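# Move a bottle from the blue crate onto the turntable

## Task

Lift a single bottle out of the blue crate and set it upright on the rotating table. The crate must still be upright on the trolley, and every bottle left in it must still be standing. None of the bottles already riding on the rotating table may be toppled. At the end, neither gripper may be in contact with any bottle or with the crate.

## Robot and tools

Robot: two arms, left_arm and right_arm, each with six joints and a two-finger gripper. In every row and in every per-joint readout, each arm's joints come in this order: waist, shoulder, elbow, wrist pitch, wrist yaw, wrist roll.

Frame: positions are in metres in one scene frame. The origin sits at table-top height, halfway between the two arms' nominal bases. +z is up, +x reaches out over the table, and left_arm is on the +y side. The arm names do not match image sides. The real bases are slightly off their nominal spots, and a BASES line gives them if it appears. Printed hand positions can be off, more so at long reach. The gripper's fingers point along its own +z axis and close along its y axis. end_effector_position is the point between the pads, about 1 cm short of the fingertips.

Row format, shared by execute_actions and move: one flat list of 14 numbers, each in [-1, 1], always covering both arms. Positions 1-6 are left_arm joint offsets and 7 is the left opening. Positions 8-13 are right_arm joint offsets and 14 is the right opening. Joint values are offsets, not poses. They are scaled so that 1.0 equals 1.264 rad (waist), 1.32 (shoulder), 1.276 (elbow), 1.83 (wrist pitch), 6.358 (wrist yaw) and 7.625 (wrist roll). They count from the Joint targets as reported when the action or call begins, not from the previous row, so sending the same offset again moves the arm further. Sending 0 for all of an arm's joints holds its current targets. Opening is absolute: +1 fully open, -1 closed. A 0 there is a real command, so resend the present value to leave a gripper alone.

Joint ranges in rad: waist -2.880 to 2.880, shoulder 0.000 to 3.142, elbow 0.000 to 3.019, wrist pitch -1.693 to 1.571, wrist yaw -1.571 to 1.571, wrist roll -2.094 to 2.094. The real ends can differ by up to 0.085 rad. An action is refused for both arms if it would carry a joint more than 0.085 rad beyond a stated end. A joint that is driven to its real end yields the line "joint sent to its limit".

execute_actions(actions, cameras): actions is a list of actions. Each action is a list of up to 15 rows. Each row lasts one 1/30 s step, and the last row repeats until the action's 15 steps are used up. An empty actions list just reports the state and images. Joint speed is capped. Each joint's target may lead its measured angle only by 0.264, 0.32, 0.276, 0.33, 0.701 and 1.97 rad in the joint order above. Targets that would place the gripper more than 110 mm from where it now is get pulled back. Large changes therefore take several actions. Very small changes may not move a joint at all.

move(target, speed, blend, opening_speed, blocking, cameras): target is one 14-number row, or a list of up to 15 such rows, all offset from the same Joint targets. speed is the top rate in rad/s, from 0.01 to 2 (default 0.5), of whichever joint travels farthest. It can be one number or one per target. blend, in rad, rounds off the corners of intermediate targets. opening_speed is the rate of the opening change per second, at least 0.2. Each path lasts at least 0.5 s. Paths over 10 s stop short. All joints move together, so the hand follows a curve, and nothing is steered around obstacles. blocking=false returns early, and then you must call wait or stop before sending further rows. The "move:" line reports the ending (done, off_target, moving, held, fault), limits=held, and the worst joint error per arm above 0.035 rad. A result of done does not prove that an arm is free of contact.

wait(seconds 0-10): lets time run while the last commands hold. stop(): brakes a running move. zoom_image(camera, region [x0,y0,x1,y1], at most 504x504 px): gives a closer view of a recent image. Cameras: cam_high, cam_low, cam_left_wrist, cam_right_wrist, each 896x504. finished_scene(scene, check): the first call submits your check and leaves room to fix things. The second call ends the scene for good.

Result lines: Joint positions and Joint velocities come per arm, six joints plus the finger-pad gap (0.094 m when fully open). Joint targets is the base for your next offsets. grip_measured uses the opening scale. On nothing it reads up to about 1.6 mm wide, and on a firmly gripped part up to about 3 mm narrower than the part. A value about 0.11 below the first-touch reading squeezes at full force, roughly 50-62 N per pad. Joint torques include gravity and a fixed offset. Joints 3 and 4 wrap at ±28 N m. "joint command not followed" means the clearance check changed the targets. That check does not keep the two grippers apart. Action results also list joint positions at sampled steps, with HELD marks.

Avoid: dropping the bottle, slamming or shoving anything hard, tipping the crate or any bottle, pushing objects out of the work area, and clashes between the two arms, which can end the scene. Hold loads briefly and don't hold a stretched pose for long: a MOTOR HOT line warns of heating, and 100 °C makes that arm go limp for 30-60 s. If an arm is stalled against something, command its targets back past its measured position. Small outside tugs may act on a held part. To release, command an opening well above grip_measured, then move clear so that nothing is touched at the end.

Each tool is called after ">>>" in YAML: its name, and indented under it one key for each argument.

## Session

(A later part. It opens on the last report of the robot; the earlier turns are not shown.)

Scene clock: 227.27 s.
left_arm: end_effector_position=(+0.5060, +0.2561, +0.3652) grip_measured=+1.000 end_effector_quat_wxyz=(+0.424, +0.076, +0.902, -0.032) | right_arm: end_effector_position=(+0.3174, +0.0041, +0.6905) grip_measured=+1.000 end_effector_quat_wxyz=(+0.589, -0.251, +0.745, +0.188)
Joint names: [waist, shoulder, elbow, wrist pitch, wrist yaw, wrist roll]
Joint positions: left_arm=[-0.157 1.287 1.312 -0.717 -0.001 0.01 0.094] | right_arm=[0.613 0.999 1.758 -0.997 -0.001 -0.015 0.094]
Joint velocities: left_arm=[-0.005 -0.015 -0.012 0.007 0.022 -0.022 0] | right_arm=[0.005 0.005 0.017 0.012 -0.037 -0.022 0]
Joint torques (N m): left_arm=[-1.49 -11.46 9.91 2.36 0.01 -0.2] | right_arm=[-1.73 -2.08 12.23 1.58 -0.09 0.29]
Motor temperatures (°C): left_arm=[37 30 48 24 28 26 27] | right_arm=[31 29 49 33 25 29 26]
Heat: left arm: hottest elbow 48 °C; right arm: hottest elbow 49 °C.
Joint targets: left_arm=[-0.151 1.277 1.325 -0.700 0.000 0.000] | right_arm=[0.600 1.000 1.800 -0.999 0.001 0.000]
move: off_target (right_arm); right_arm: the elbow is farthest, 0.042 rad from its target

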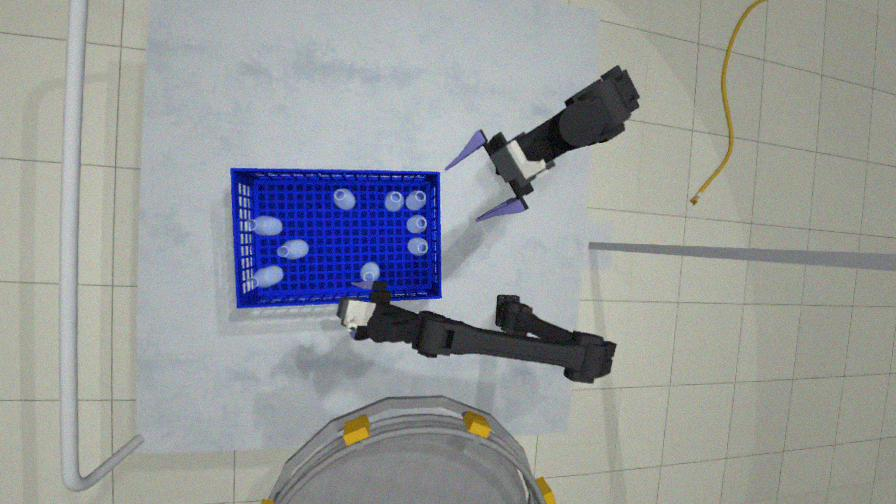

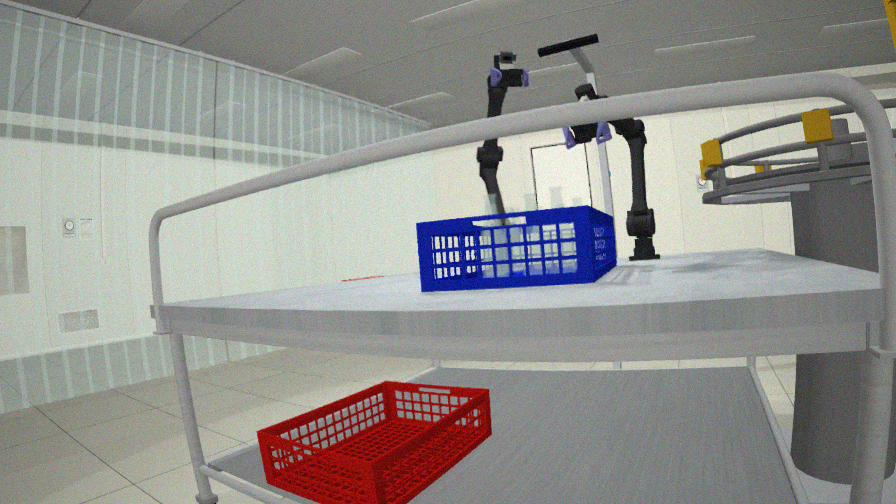

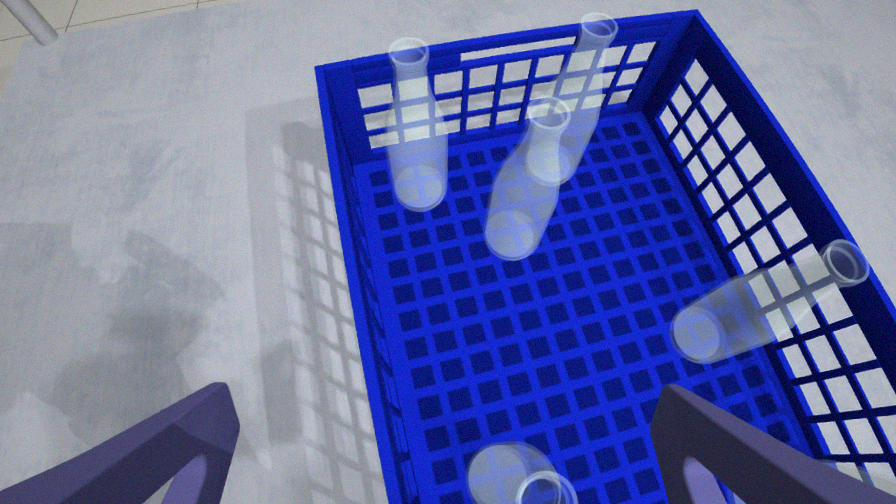

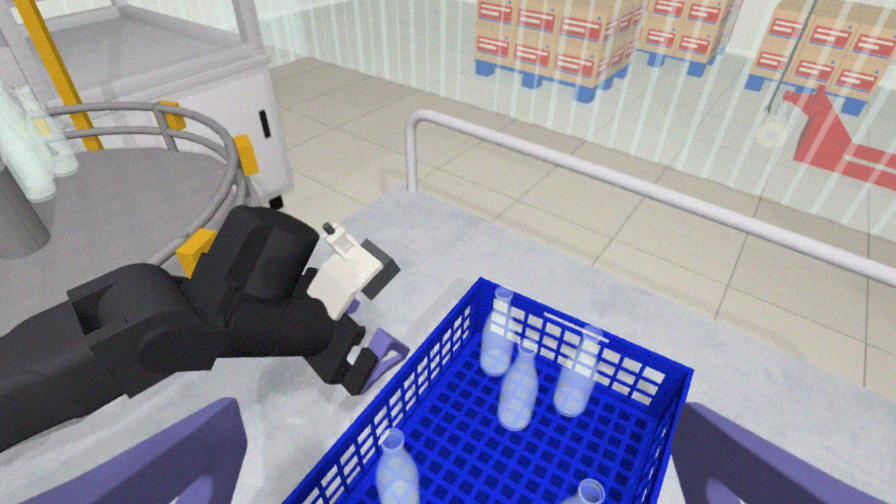

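>>> move:
  target: [-0.0736, -0.0402, -0.1262, 0.0546, 0, 0, 1.0, 0, 0, 0, 0, 0, 0, 1.0]
  speed: 0.4
  cameras: ["cam_high", "cam_left_wrist", "cam_right_wrist"]

Scene clock: 276.10 s.
left_arm: end_effector_position=(+0.4762, +0.2144, +0.3221) grip_measured=+1.000 end_effector_quat_wxyz=(+0.420, +0.115, +0.899, -0.050) | right_arm: end_effector_position=(+0.3174, +0.0041, +0.6905) grip_measured=+1.000 end_effector_quat_wxyz=(+0.589, -0.251, +0.745, +0.188)
Joint names: [waist, shoulder, elbow, wrist pitch, wrist yaw, wrist roll]
Joint positions: left_arm=[-0.243 1.238 1.157 -0.616 0 0.01 0.094] | right_arm=[0.613 0.999 1.758 -0.997 -0.001 -0.015 0.094]
Joint velocities: left_arm=[-0.005 -0.015 0.007 -0.017 0.007 0.007 0] | right_arm=[-0.005 0.005 -0.002 0.002 -0.051 -0.051 0]
Joint torques (N m): left_arm=[-1.67 -10.7 9.37 2.44 -0.03 -0.2] | right_arm=[-1.73 -2.08 12.21 1.59 -0.1 0.29]
Motor temperatures (°C): left_arm=[37 32 52 24 27 26 27] | right_arm=[30 29 49 33 25 29 26]
Heat: left arm: hottest elbow 52 °C; right arm: hottest elbow 49 °C.
Joint targets: left_arm=[-0.244 1.224 1.164 -0.600 0.000 0.000] | right_arm=[0.600 1.000 1.800 -0.999 0.001 0.000]
move: off_target (right_arm); right_arm: the elbow is farthest, 0.042 rad from its target
Images, in order (width x height): cam_high 896x504, cam_left_wrist 896x504, cam_right_wrist 896x504.

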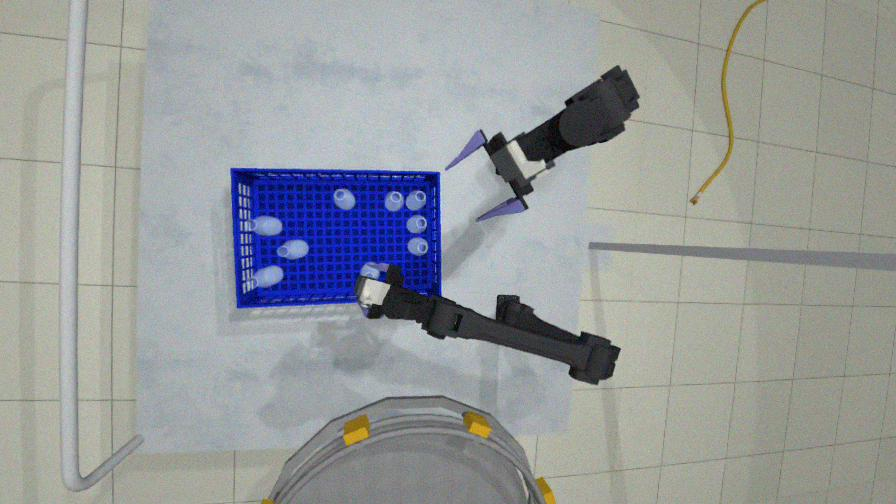

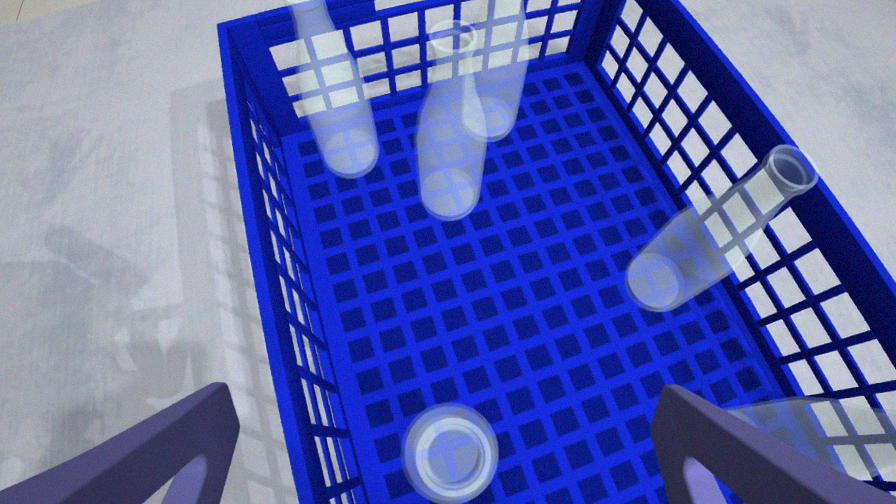

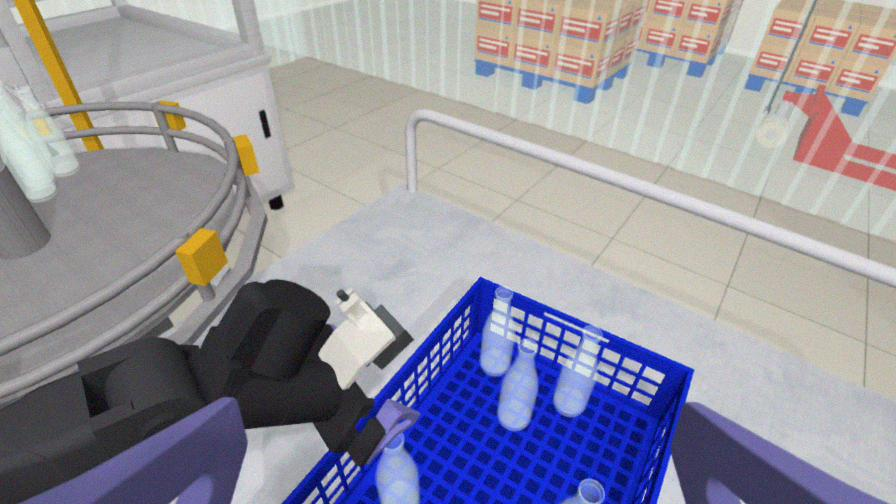

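>>> execute_actions:
  actions: []

Scene clock: 305.77 s.
left_arm: end_effector_position=(+0.4762, +0.2144, +0.3221) grip_measured=+1.000 end_effector_quat_wxyz=(+0.420, +0.115, +0.899, -0.050) | right_arm: end_effector_position=(+0.3174, +0.0041, +0.6905) grip_measured=+1.000 end_effector_quat_wxyz=(+0.589, -0.251, +0.745, +0.188)
Joint names: [waist, shoulder, elbow, wrist pitch, wrist yaw, wrist roll]
Joint positions: left_arm=[-0.243 1.238 1.157 -0.616 0 0.01 0.094] | right_arm=[0.613 0.999 1.758 -0.997 -0.001 -0.015 0.094]
Joint velocities: left_arm=[-0.024 0.005 -0.002 0.007 0.022 -0.066 0] | right_arm=[-0.005 -0.005 -0.002 0.002 -0.11 0.051 0]
Joint torques (N m): left_arm=[-1.96 -11.34 9.33 2.35 -0.02 -0.21] | right_arm=[-1.73 -2.02 12.21 1.59 -0.09 0.29]
Motor temperatures (°C): left_arm=[36 32 49 24 27 25 26] | right_arm=[30 29 50 32 24 28 25]
Heat: left arm: hottest elbow 49 °C; right arm: hottest elbow 50 °C.
Joint targets: left_arm=[-0.244 1.224 1.164 -0.600 0.000 0.000] | right_arm=[0.600 1.000 1.800 -0.999 0.001 0.000]
Tool commands: left_gripper/opening=+1.0 right_gripper/opening=+1.0

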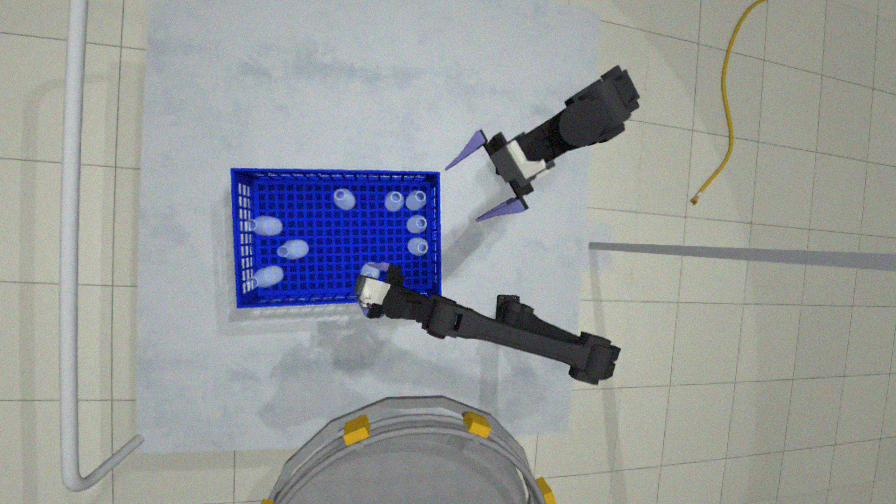

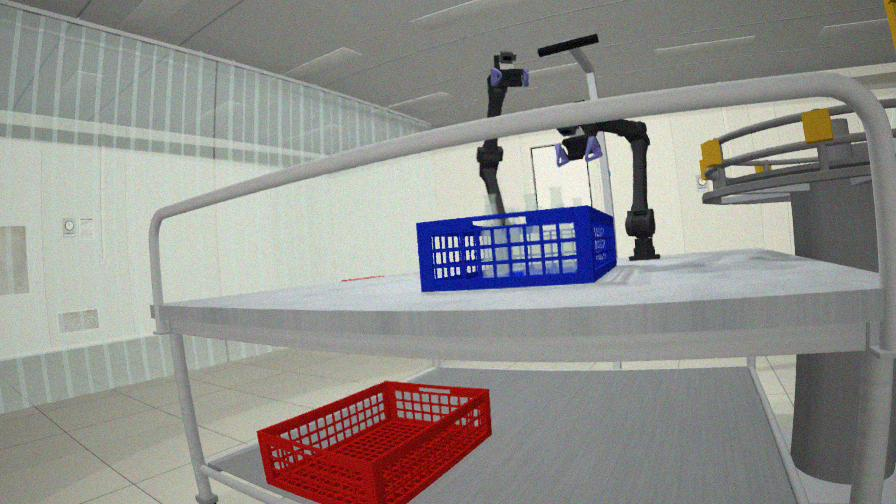

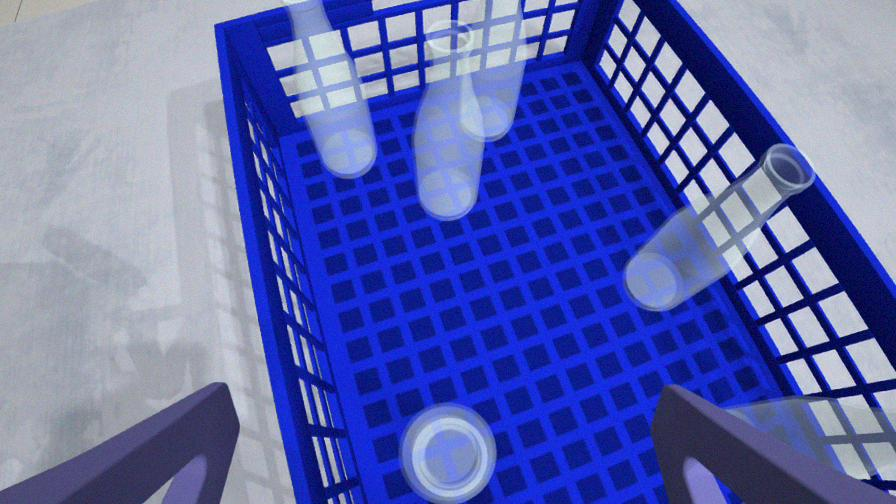

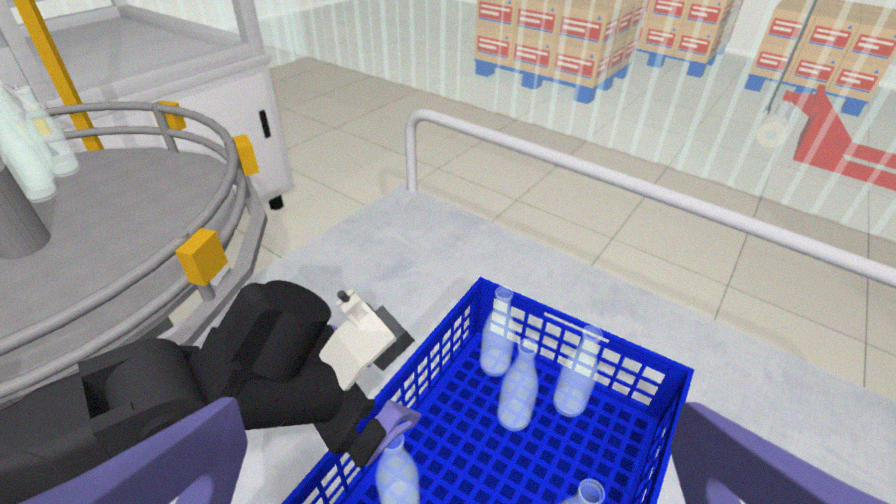

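>>> move:
  target: [-0.0033, 0.0302, -0.1818, 0.1475, 0, 0, 0.5, 0, 0, 0, 0, 0, 0, 1.0]
  speed: 0.3
  opening_speed: 2.0

Scene clock: 334.53 s.
left_arm: end_effector_position=(+0.4673, +0.2166, +0.2301) grip_measured=+0.502 end_effector_quat_wxyz=(+0.426, +0.115, +0.896, -0.051) | right_arm: end_effector_position=(+0.3174, +0.0041, +0.6905) grip_measured=+1.000 end_effector_quat_wxyz=(+0.589, -0.251, +0.745, +0.188)
Joint names: [waist, shoulder, elbow, wrist pitch, wrist yaw, wrist roll]
Joint positions: left_arm=[-0.243 1.262 0.924 -0.347 0 0.01 0.071] | right_arm=[0.613 0.999 1.758 -0.997 -0.001 -0.015 0.094]
Joint velocities: left_arm=[0.005 -0.015 -0.002 0.007 0.007 -0.051 0] | right_arm=[-0.015 -0.015 -0.017 0.002 0.022 -0.007 0]
Joint torques (N m): left_arm=[-2.14 -9.52 8.9 2.36 -0.06 -0.22] | right_arm=[-1.73 -2.14 12.21 1.59 -0.1 0.29]
Motor temperatures (°C): left_arm=[36 32 48 24 27 25 26] | right_arm=[30 29 50 32 24 28 25]
Heat: left arm: hottest elbow 48 °C; right arm: hottest elbow 50 °C.
Joint targets: left_arm=[-0.248 1.264 0.932 -0.331 0.000 0.000] | right_arm=[0.600 1.000 1.800 -0.999 0.001 0.000]
move: off_target (right_arm); right_arm: the elbow is farthest, 0.042 rad from its target

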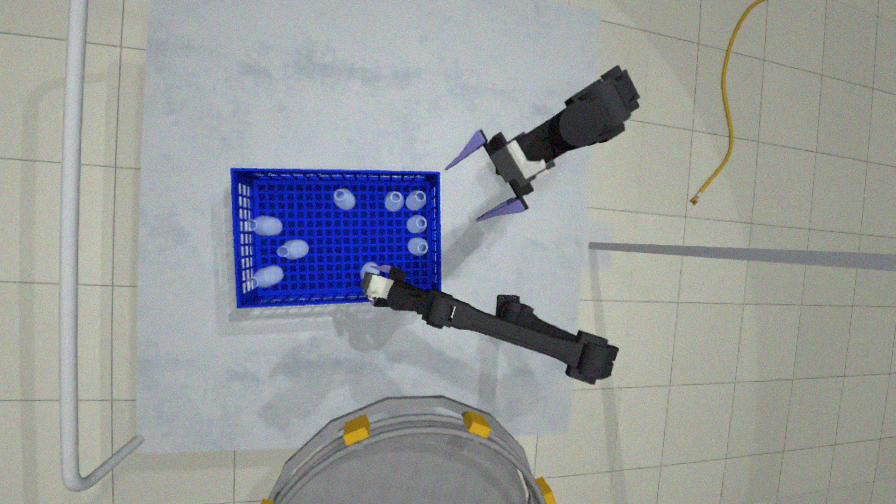

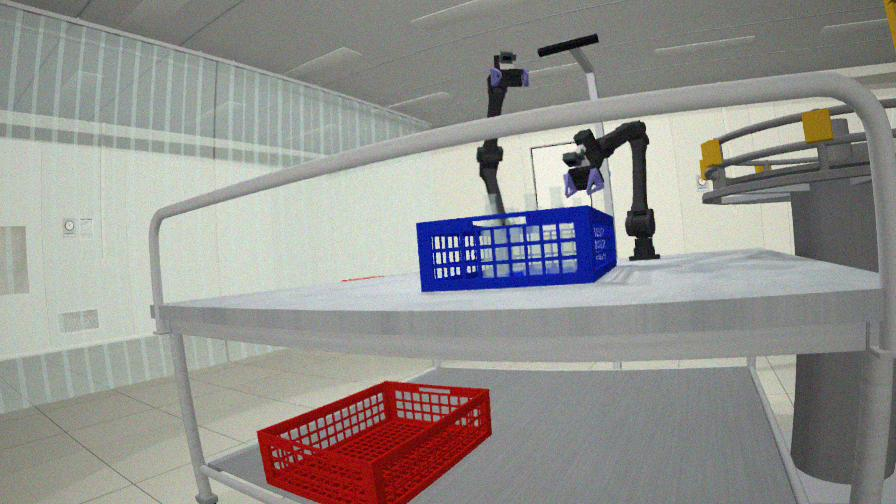

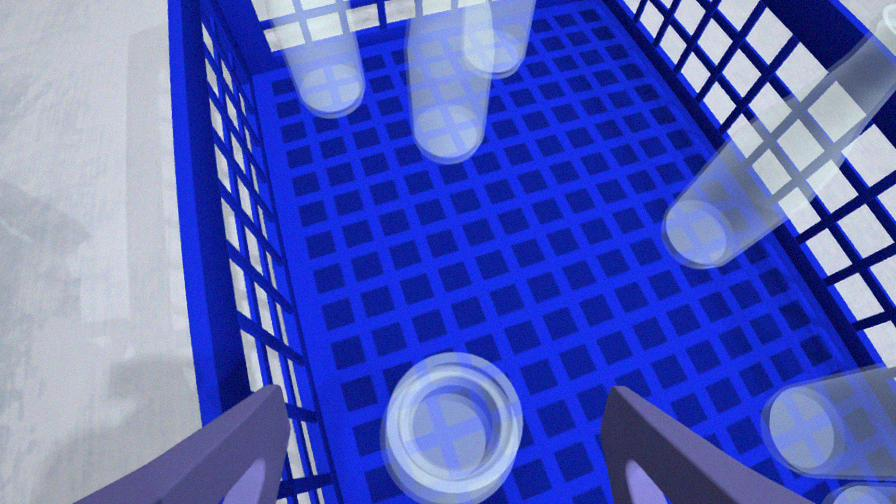

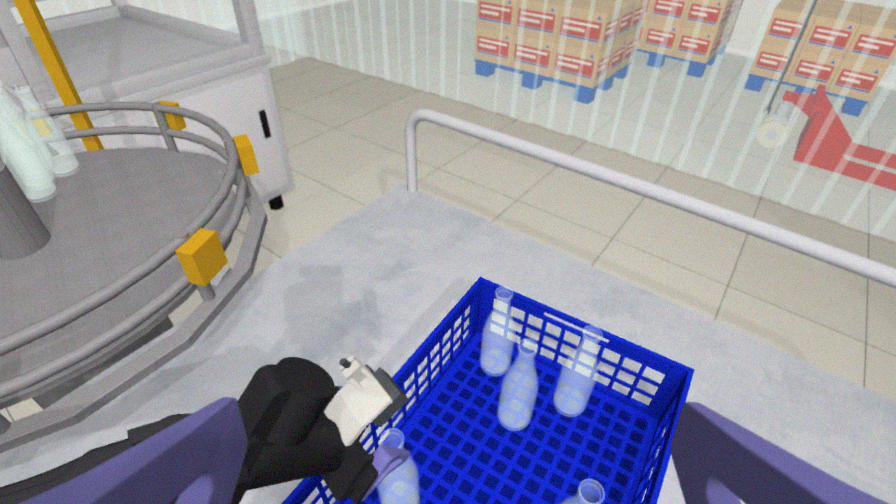

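>>> zoom_image:
  camera: "cam_left_wrist"
  region: [200, 250, 704, 504]

>>> zoom_image:
  camera: "cam_right_wrist"
  region: [240, 340, 500, 504]

Scaled by 1.000.

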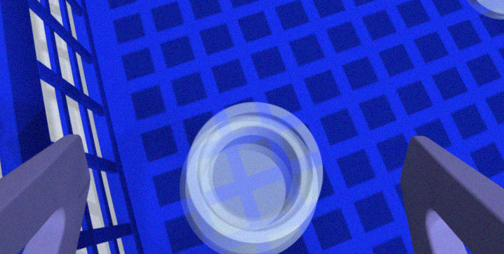

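Scaled by 1.938 from the camera's 896x504 image, which has a finer 1280x720 frame.

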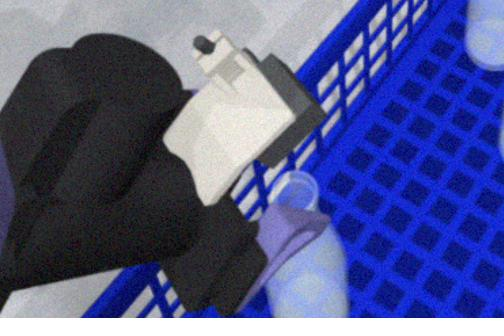

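>>> move:
  target: [-0.0032, 0.0167, 0, 0, 0, 0, 0.5, 0, 0, 0, 0, 0, 0, 1.0]
  speed: 0.2
  opening_speed: 2.0

Scene clock: 361.33 s.
left_arm: end_effector_position=(+0.4689, +0.2154, +0.2206) grip_measured=+0.502 end_effector_quat_wxyz=(+0.418, +0.116, +0.900, -0.050) | right_arm: end_effector_position=(+0.3174, +0.0041, +0.6905) grip_measured=+1.000 end_effector_quat_wxyz=(+0.589, -0.251, +0.745, +0.188)
Joint names: [waist, shoulder, elbow, wrist pitch, wrist yaw, wrist roll]
Joint positions: left_arm=[-0.245 1.281 0.924 -0.346 0 0.01 0.071] | right_arm=[0.613 0.999 1.758 -0.997 -0.001 -0.015 0.094]
Joint velocities: left_arm=[-0.005 -0.015 -0.007 -0.002 0.022 -0.081 -0.001] | right_arm=[-0.005 -0.015 -0.022 0.002 0.095 -0.007 0]
Joint torques (N m): left_arm=[-2.2 -9.41 8.96 2.37 -0.05 -0.18] | right_arm=[-1.73 -2.14 12.19 1.59 -0.1 0.29]
Motor temperatures (°C): left_arm=[36 31 51 24 26 25 26] | right_arm=[30 29 51 32 24 28 25]
Heat: left arm: hottest elbow 51 °C; right arm: hottest elbow 51 °C.
Joint targets: left_arm=[-0.253 1.286 0.932 -0.331 0.000 0.000] | right_arm=[0.600 1.000 1.800 -0.999 0.001 0.000]
move: off_target (right_arm); right_arm: the elbow is farthest, 0.042 rad from its target

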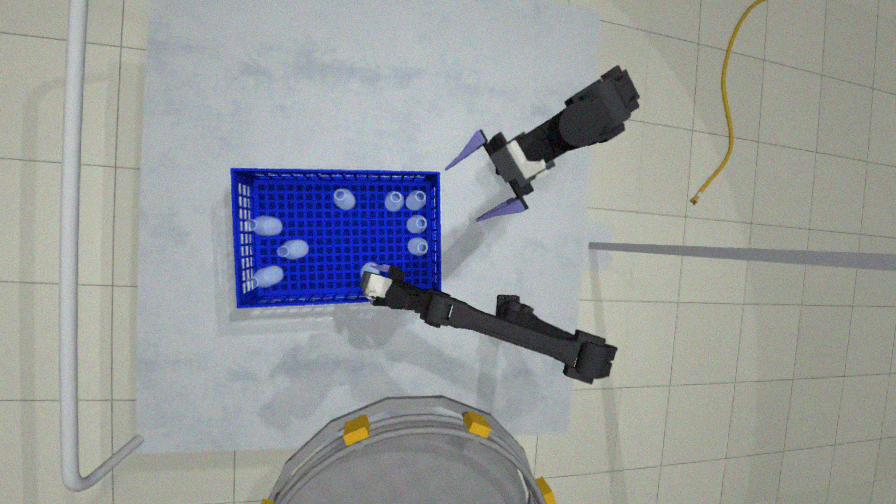

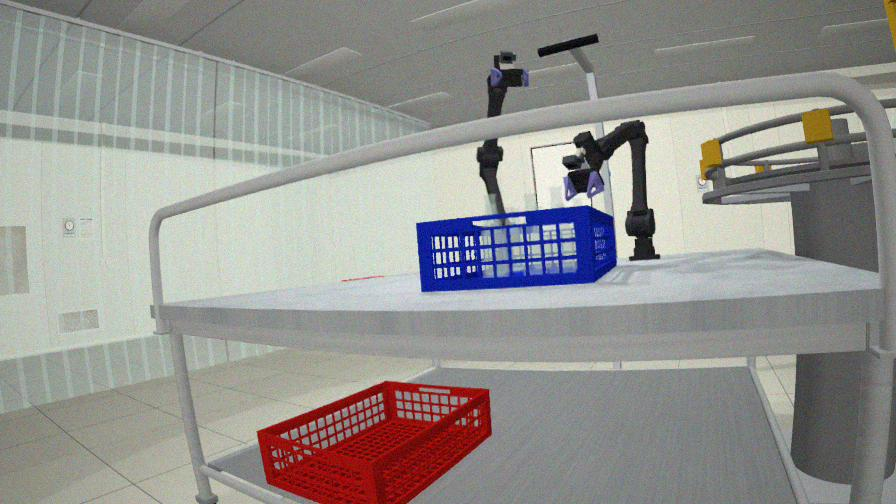

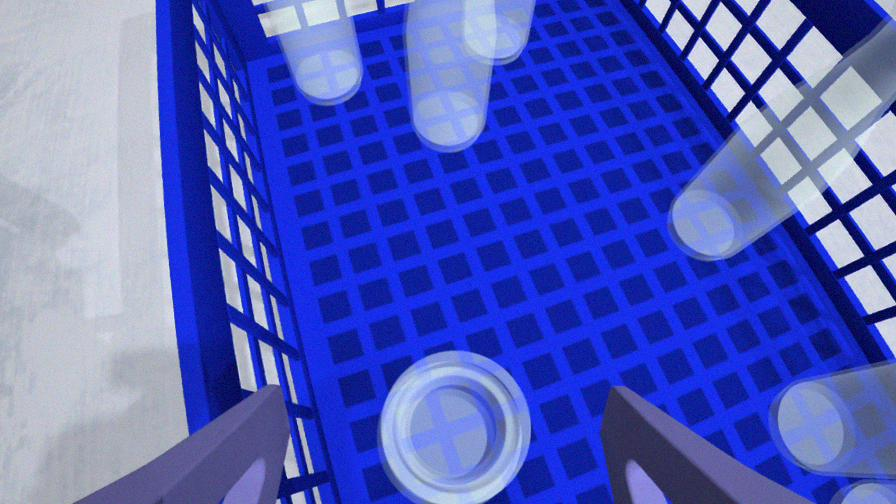

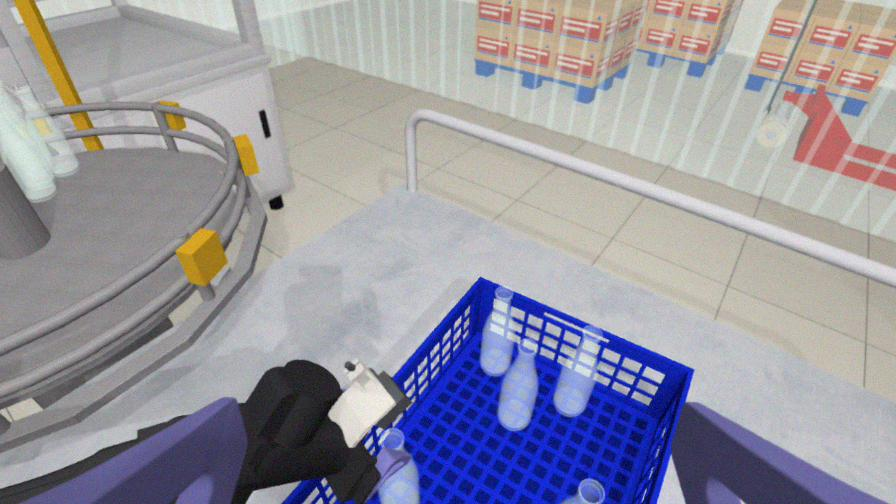

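>>> move:
  target: [0, 0, 0, 0, 0, 0, -0.7, 0, 0, 0, 0, 0, 0, 1.0]
  speed: 0.2
  opening_speed: 0.4

Scene clock: 366.73 s.
left_arm: end_effector_position=(+0.4687, +0.2146, +0.2206) grip_measured=-0.367 end_effector_quat_wxyz=(+0.418, +0.117, +0.900, -0.050) | right_arm: end_effector_position=(+0.3174, +0.0041, +0.6905) grip_measured=+1.000 end_effector_quat_wxyz=(+0.589, -0.251, +0.745, +0.188)
Joint names: [waist, shoulder, elbow, wrist pitch, wrist yaw, wrist roll]
Joint positions: left_arm=[-0.246 1.281 0.924 -0.346 0 0.01 0.03] | right_arm=[0.613 0.999 1.758 -0.997 -0.001 -0.015 0.094]
Joint velocities: left_arm=[-0.005 -0.015 -0.017 0.017 0.022 -0.066 -0.002] | right_arm=[-0.005 -0.005 0.012 -0.002 -0.051 -0.095 0]
Joint torques (N m): left_arm=[-2.14 -9.99 8.95 2.21 -0.04 -0.21] | right_arm=[-1.73 -1.96 12.19 1.59 -0.1 0.29]
Motor temperatures (°C): left_arm=[36 31 51 24 26 25 26] | right_arm=[30 29 51 32 24 28 25]
Heat: left arm: hottest elbow 51 °C; right arm: hottest elbow 51 °C.
Joint targets: left_arm=[-0.252 1.286 0.932 -0.331 0.000 0.000] | right_arm=[0.600 1.000 1.800 -0.999 0.001 0.000]
move: off_target (right_arm); right_arm: the elbow is farthest, 0.042 rad from its target

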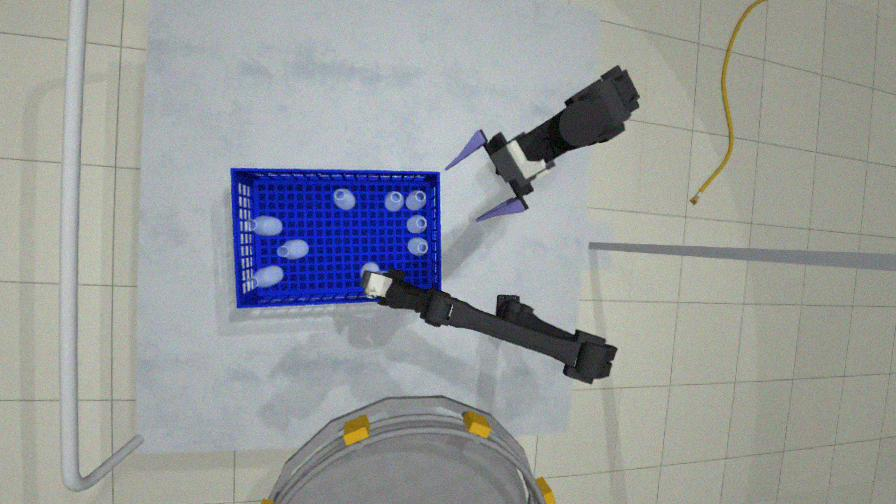

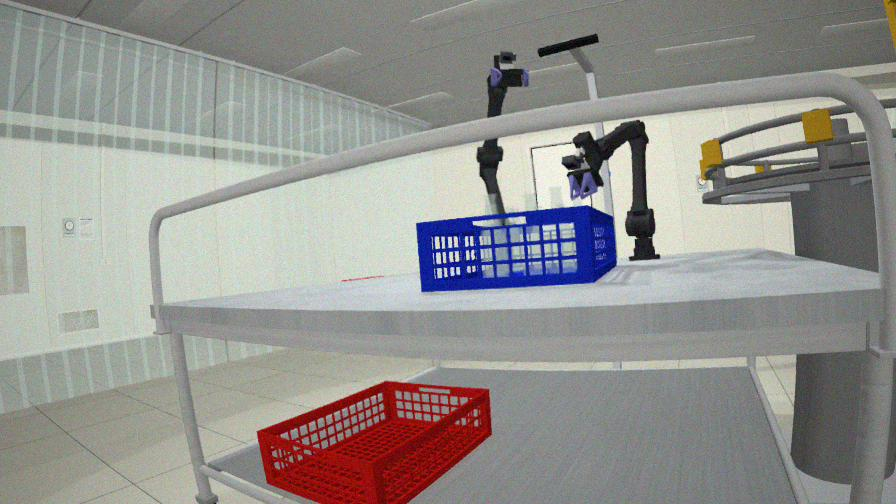

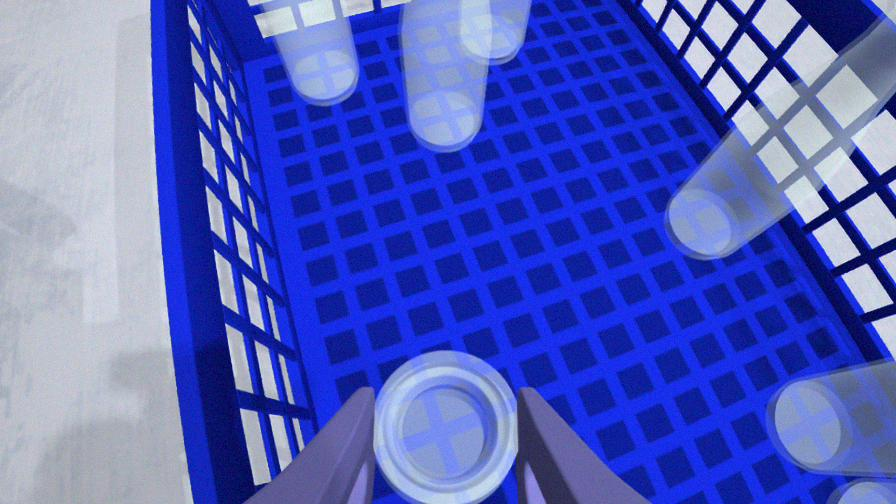

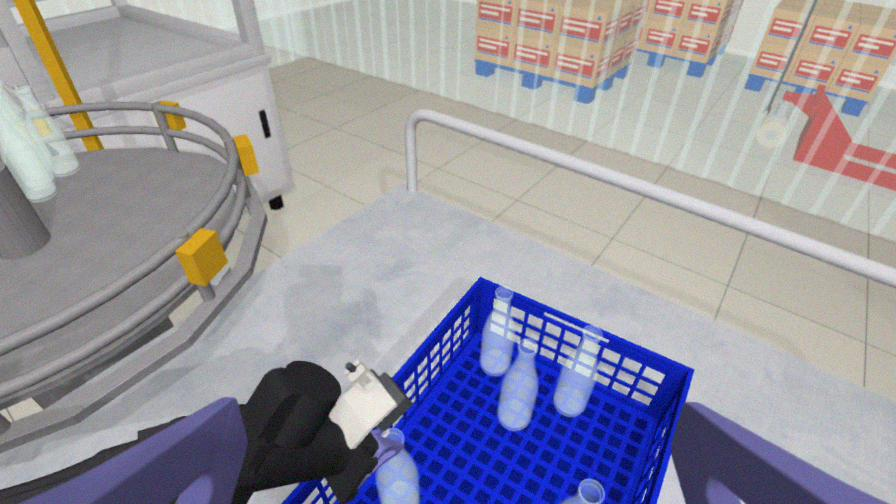

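>>> move:
  target: [0, -0.0500, 0.1364, -0.1221, 0, 0, -0.7, 0, 0, 0, 0, 0, 0, 1.0]
  speed: 0.3

Scene clock: 404.60 s.
left_arm: end_effector_position=(+0.4599, +0.2168, +0.2634) grip_measured=-0.367 end_effector_quat_wxyz=(+0.391, +0.119, +0.912, -0.047) | right_arm: end_effector_position=(+0.3174, +0.0041, +0.6905) grip_measured=+1.000 end_effector_quat_wxyz=(+0.589, -0.251, +0.745, +0.188)
Joint names: [waist, shoulder, elbow, wrist pitch, wrist yaw, wrist roll]
Joint positions: left_arm=[-0.246 1.241 1.036 -0.558 0 0.01 0.03] | right_arm=[0.613 0.999 1.758 -0.997 -0.001 -0.015 0.094]
Joint velocities: left_arm=[-0.015 -0.005 -0.007 0.017 0.007 -0.007 0.001] | right_arm=[0.005 -0.015 -0.012 -0.012 -0.051 0.022 0]
Joint torques (N m): left_arm=[-2.2 -10.93 13.71 1.89 -0.04 -0.2] | right_arm=[-1.73 -2.08 12.19 1.61 -0.09 0.29]
Motor temperatures (°C): left_arm=[36 31 52 24 26 25 28] | right_arm=[29 28 51 31 24 27 24]
Heat: left arm: hottest elbow 52 °C; right arm: hottest elbow 51 °C.
Joint targets: left_arm=[-0.252 1.220 1.106 -0.554 0.000 0.000] | right_arm=[0.600 1.000 1.800 -0.999 0.001 0.000]
move: off_target (left_arm, right_arm); left_arm: the elbow is farthest, 0.070 rad from its target; right_arm: the elbow is farthest, 0.042 rad from its target

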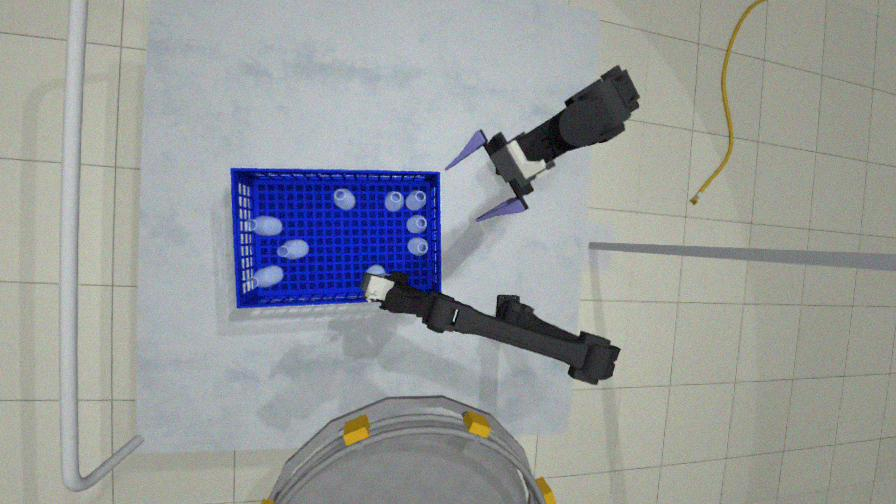

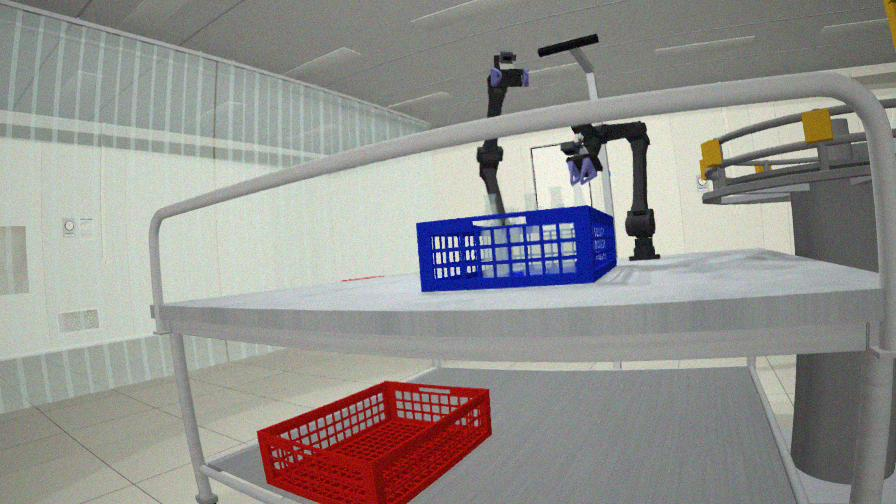

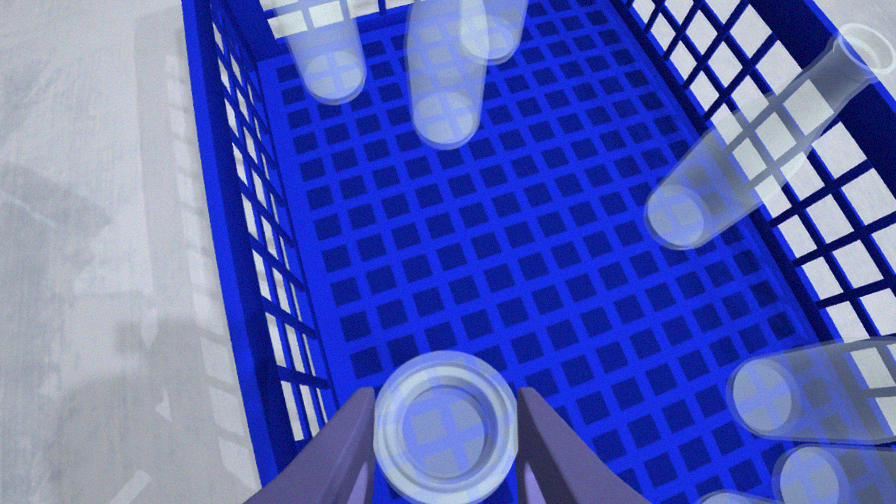

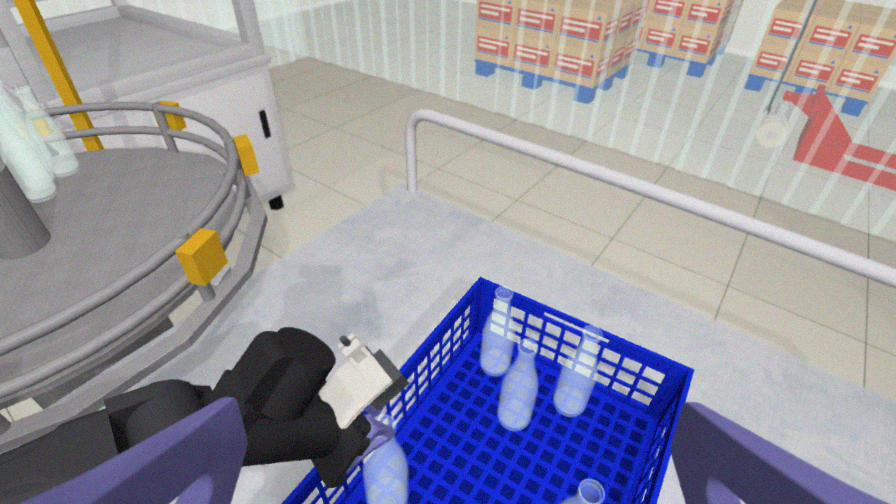

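>>> move:
  target:
    - [0, -0.0114, 0.0455, -0.0071, 0, 0, -0.7, 0, 0, 0, 0, 0, 0, 1.0]
    - [0, -0.0159, 0.2061, -0.1219, 0, 0, -0.7, 0, 0, 0, 0, 0, 0, 1.0]
    - [0, 0.0129, 0.3981, -0.2355, 0, 0, -0.7, 0, 0, 0, 0, 0, 0, 1.0]
  speed: 0.35
  blend: 0.03

Scene clock: 420.57 s.
left_arm: end_effector_position=(+0.4642, +0.2158, +0.4646) grip_measured=-0.367 end_effector_quat_wxyz=(+0.421, +0.117, +0.898, -0.051) | right_arm: end_effector_position=(+0.3174, +0.0041, +0.6905) grip_measured=+1.000 end_effector_quat_wxyz=(+0.589, -0.251, +0.745, +0.188)
Joint names: [waist, shoulder, elbow, wrist pitch, wrist yaw, wrist roll]
Joint positions: left_arm=[-0.246 1.246 1.54 -0.99 0 0.01 0.03] | right_arm=[0.613 0.999 1.758 -0.997 -0.001 -0.015 0.094]
Joint velocities: left_arm=[-0.005 -0.024 0.007 -0.002 -0.037 -0.007 0.002] | right_arm=[0.015 -0.015 -0.012 -0.007 0.007 0.066 0]
Joint torques (N m): left_arm=[-2.37 -10.11 13.9 1.92 -0.03 -0.21] | right_arm=[-1.73 -2.08 12.19 1.61 -0.1 0.3]
Motor temperatures (°C): left_arm=[36 32 55 24 26 25 28] | right_arm=[29 28 51 31 24 27 24]
Heat: left arm: hottest elbow 55 °C; right arm: hottest elbow 51 °C.
Joint targets: left_arm=[-0.252 1.237 1.614 -0.985 0.000 0.000] | right_arm=[0.600 1.000 1.800 -0.999 0.001 0.000]
move: off_target (left_arm, right_arm); blend cut to 0.029 rad at target 1; left_arm: the elbow is farthest, 0.073 rad from its target; right_arm: the elbow is farthest, 0.042 rad from its target

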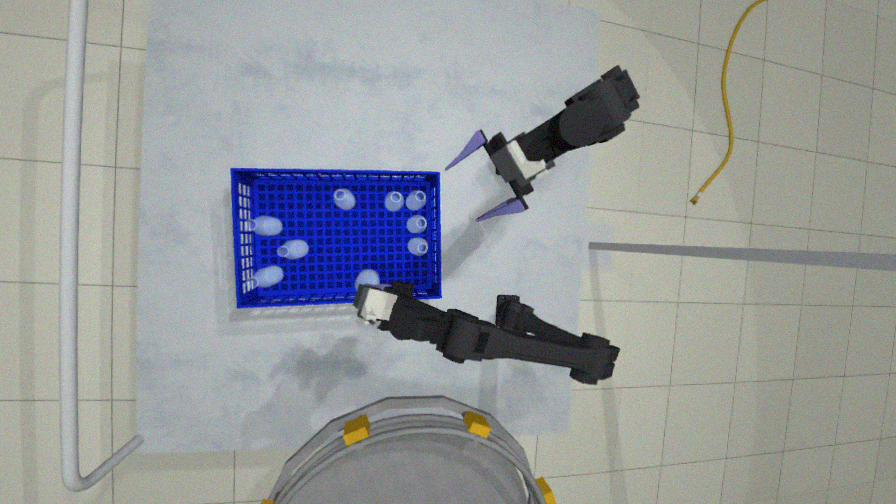

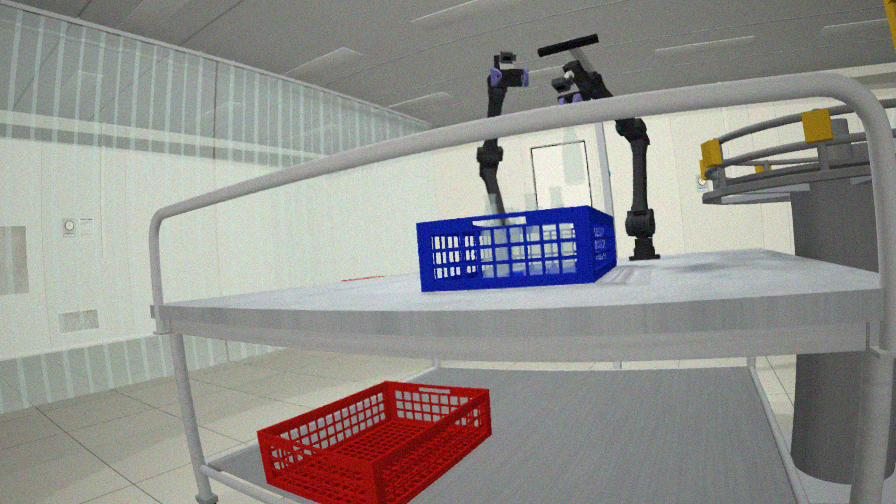

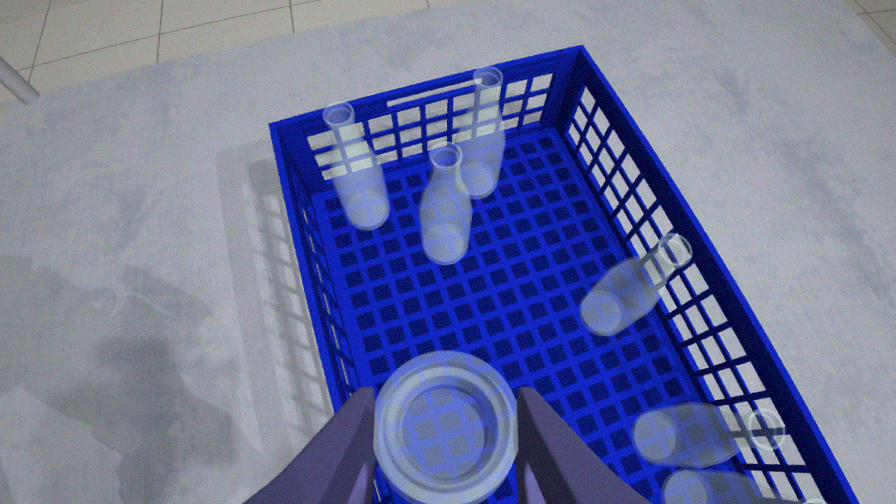

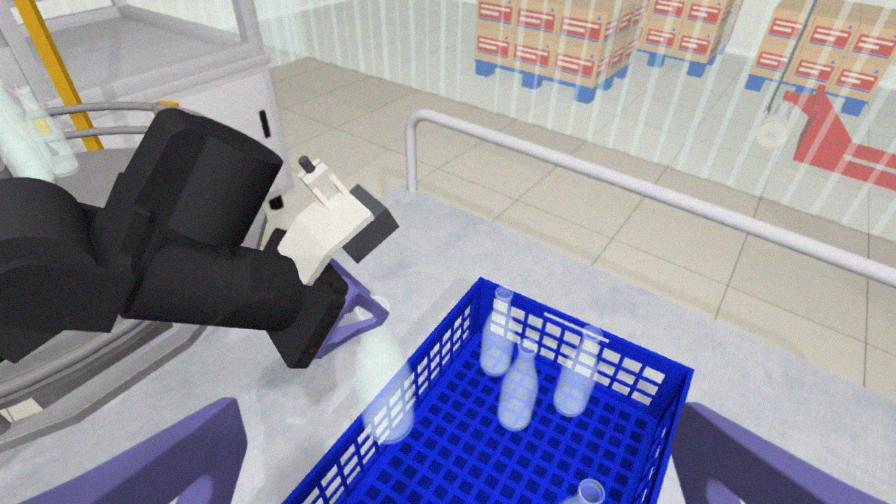

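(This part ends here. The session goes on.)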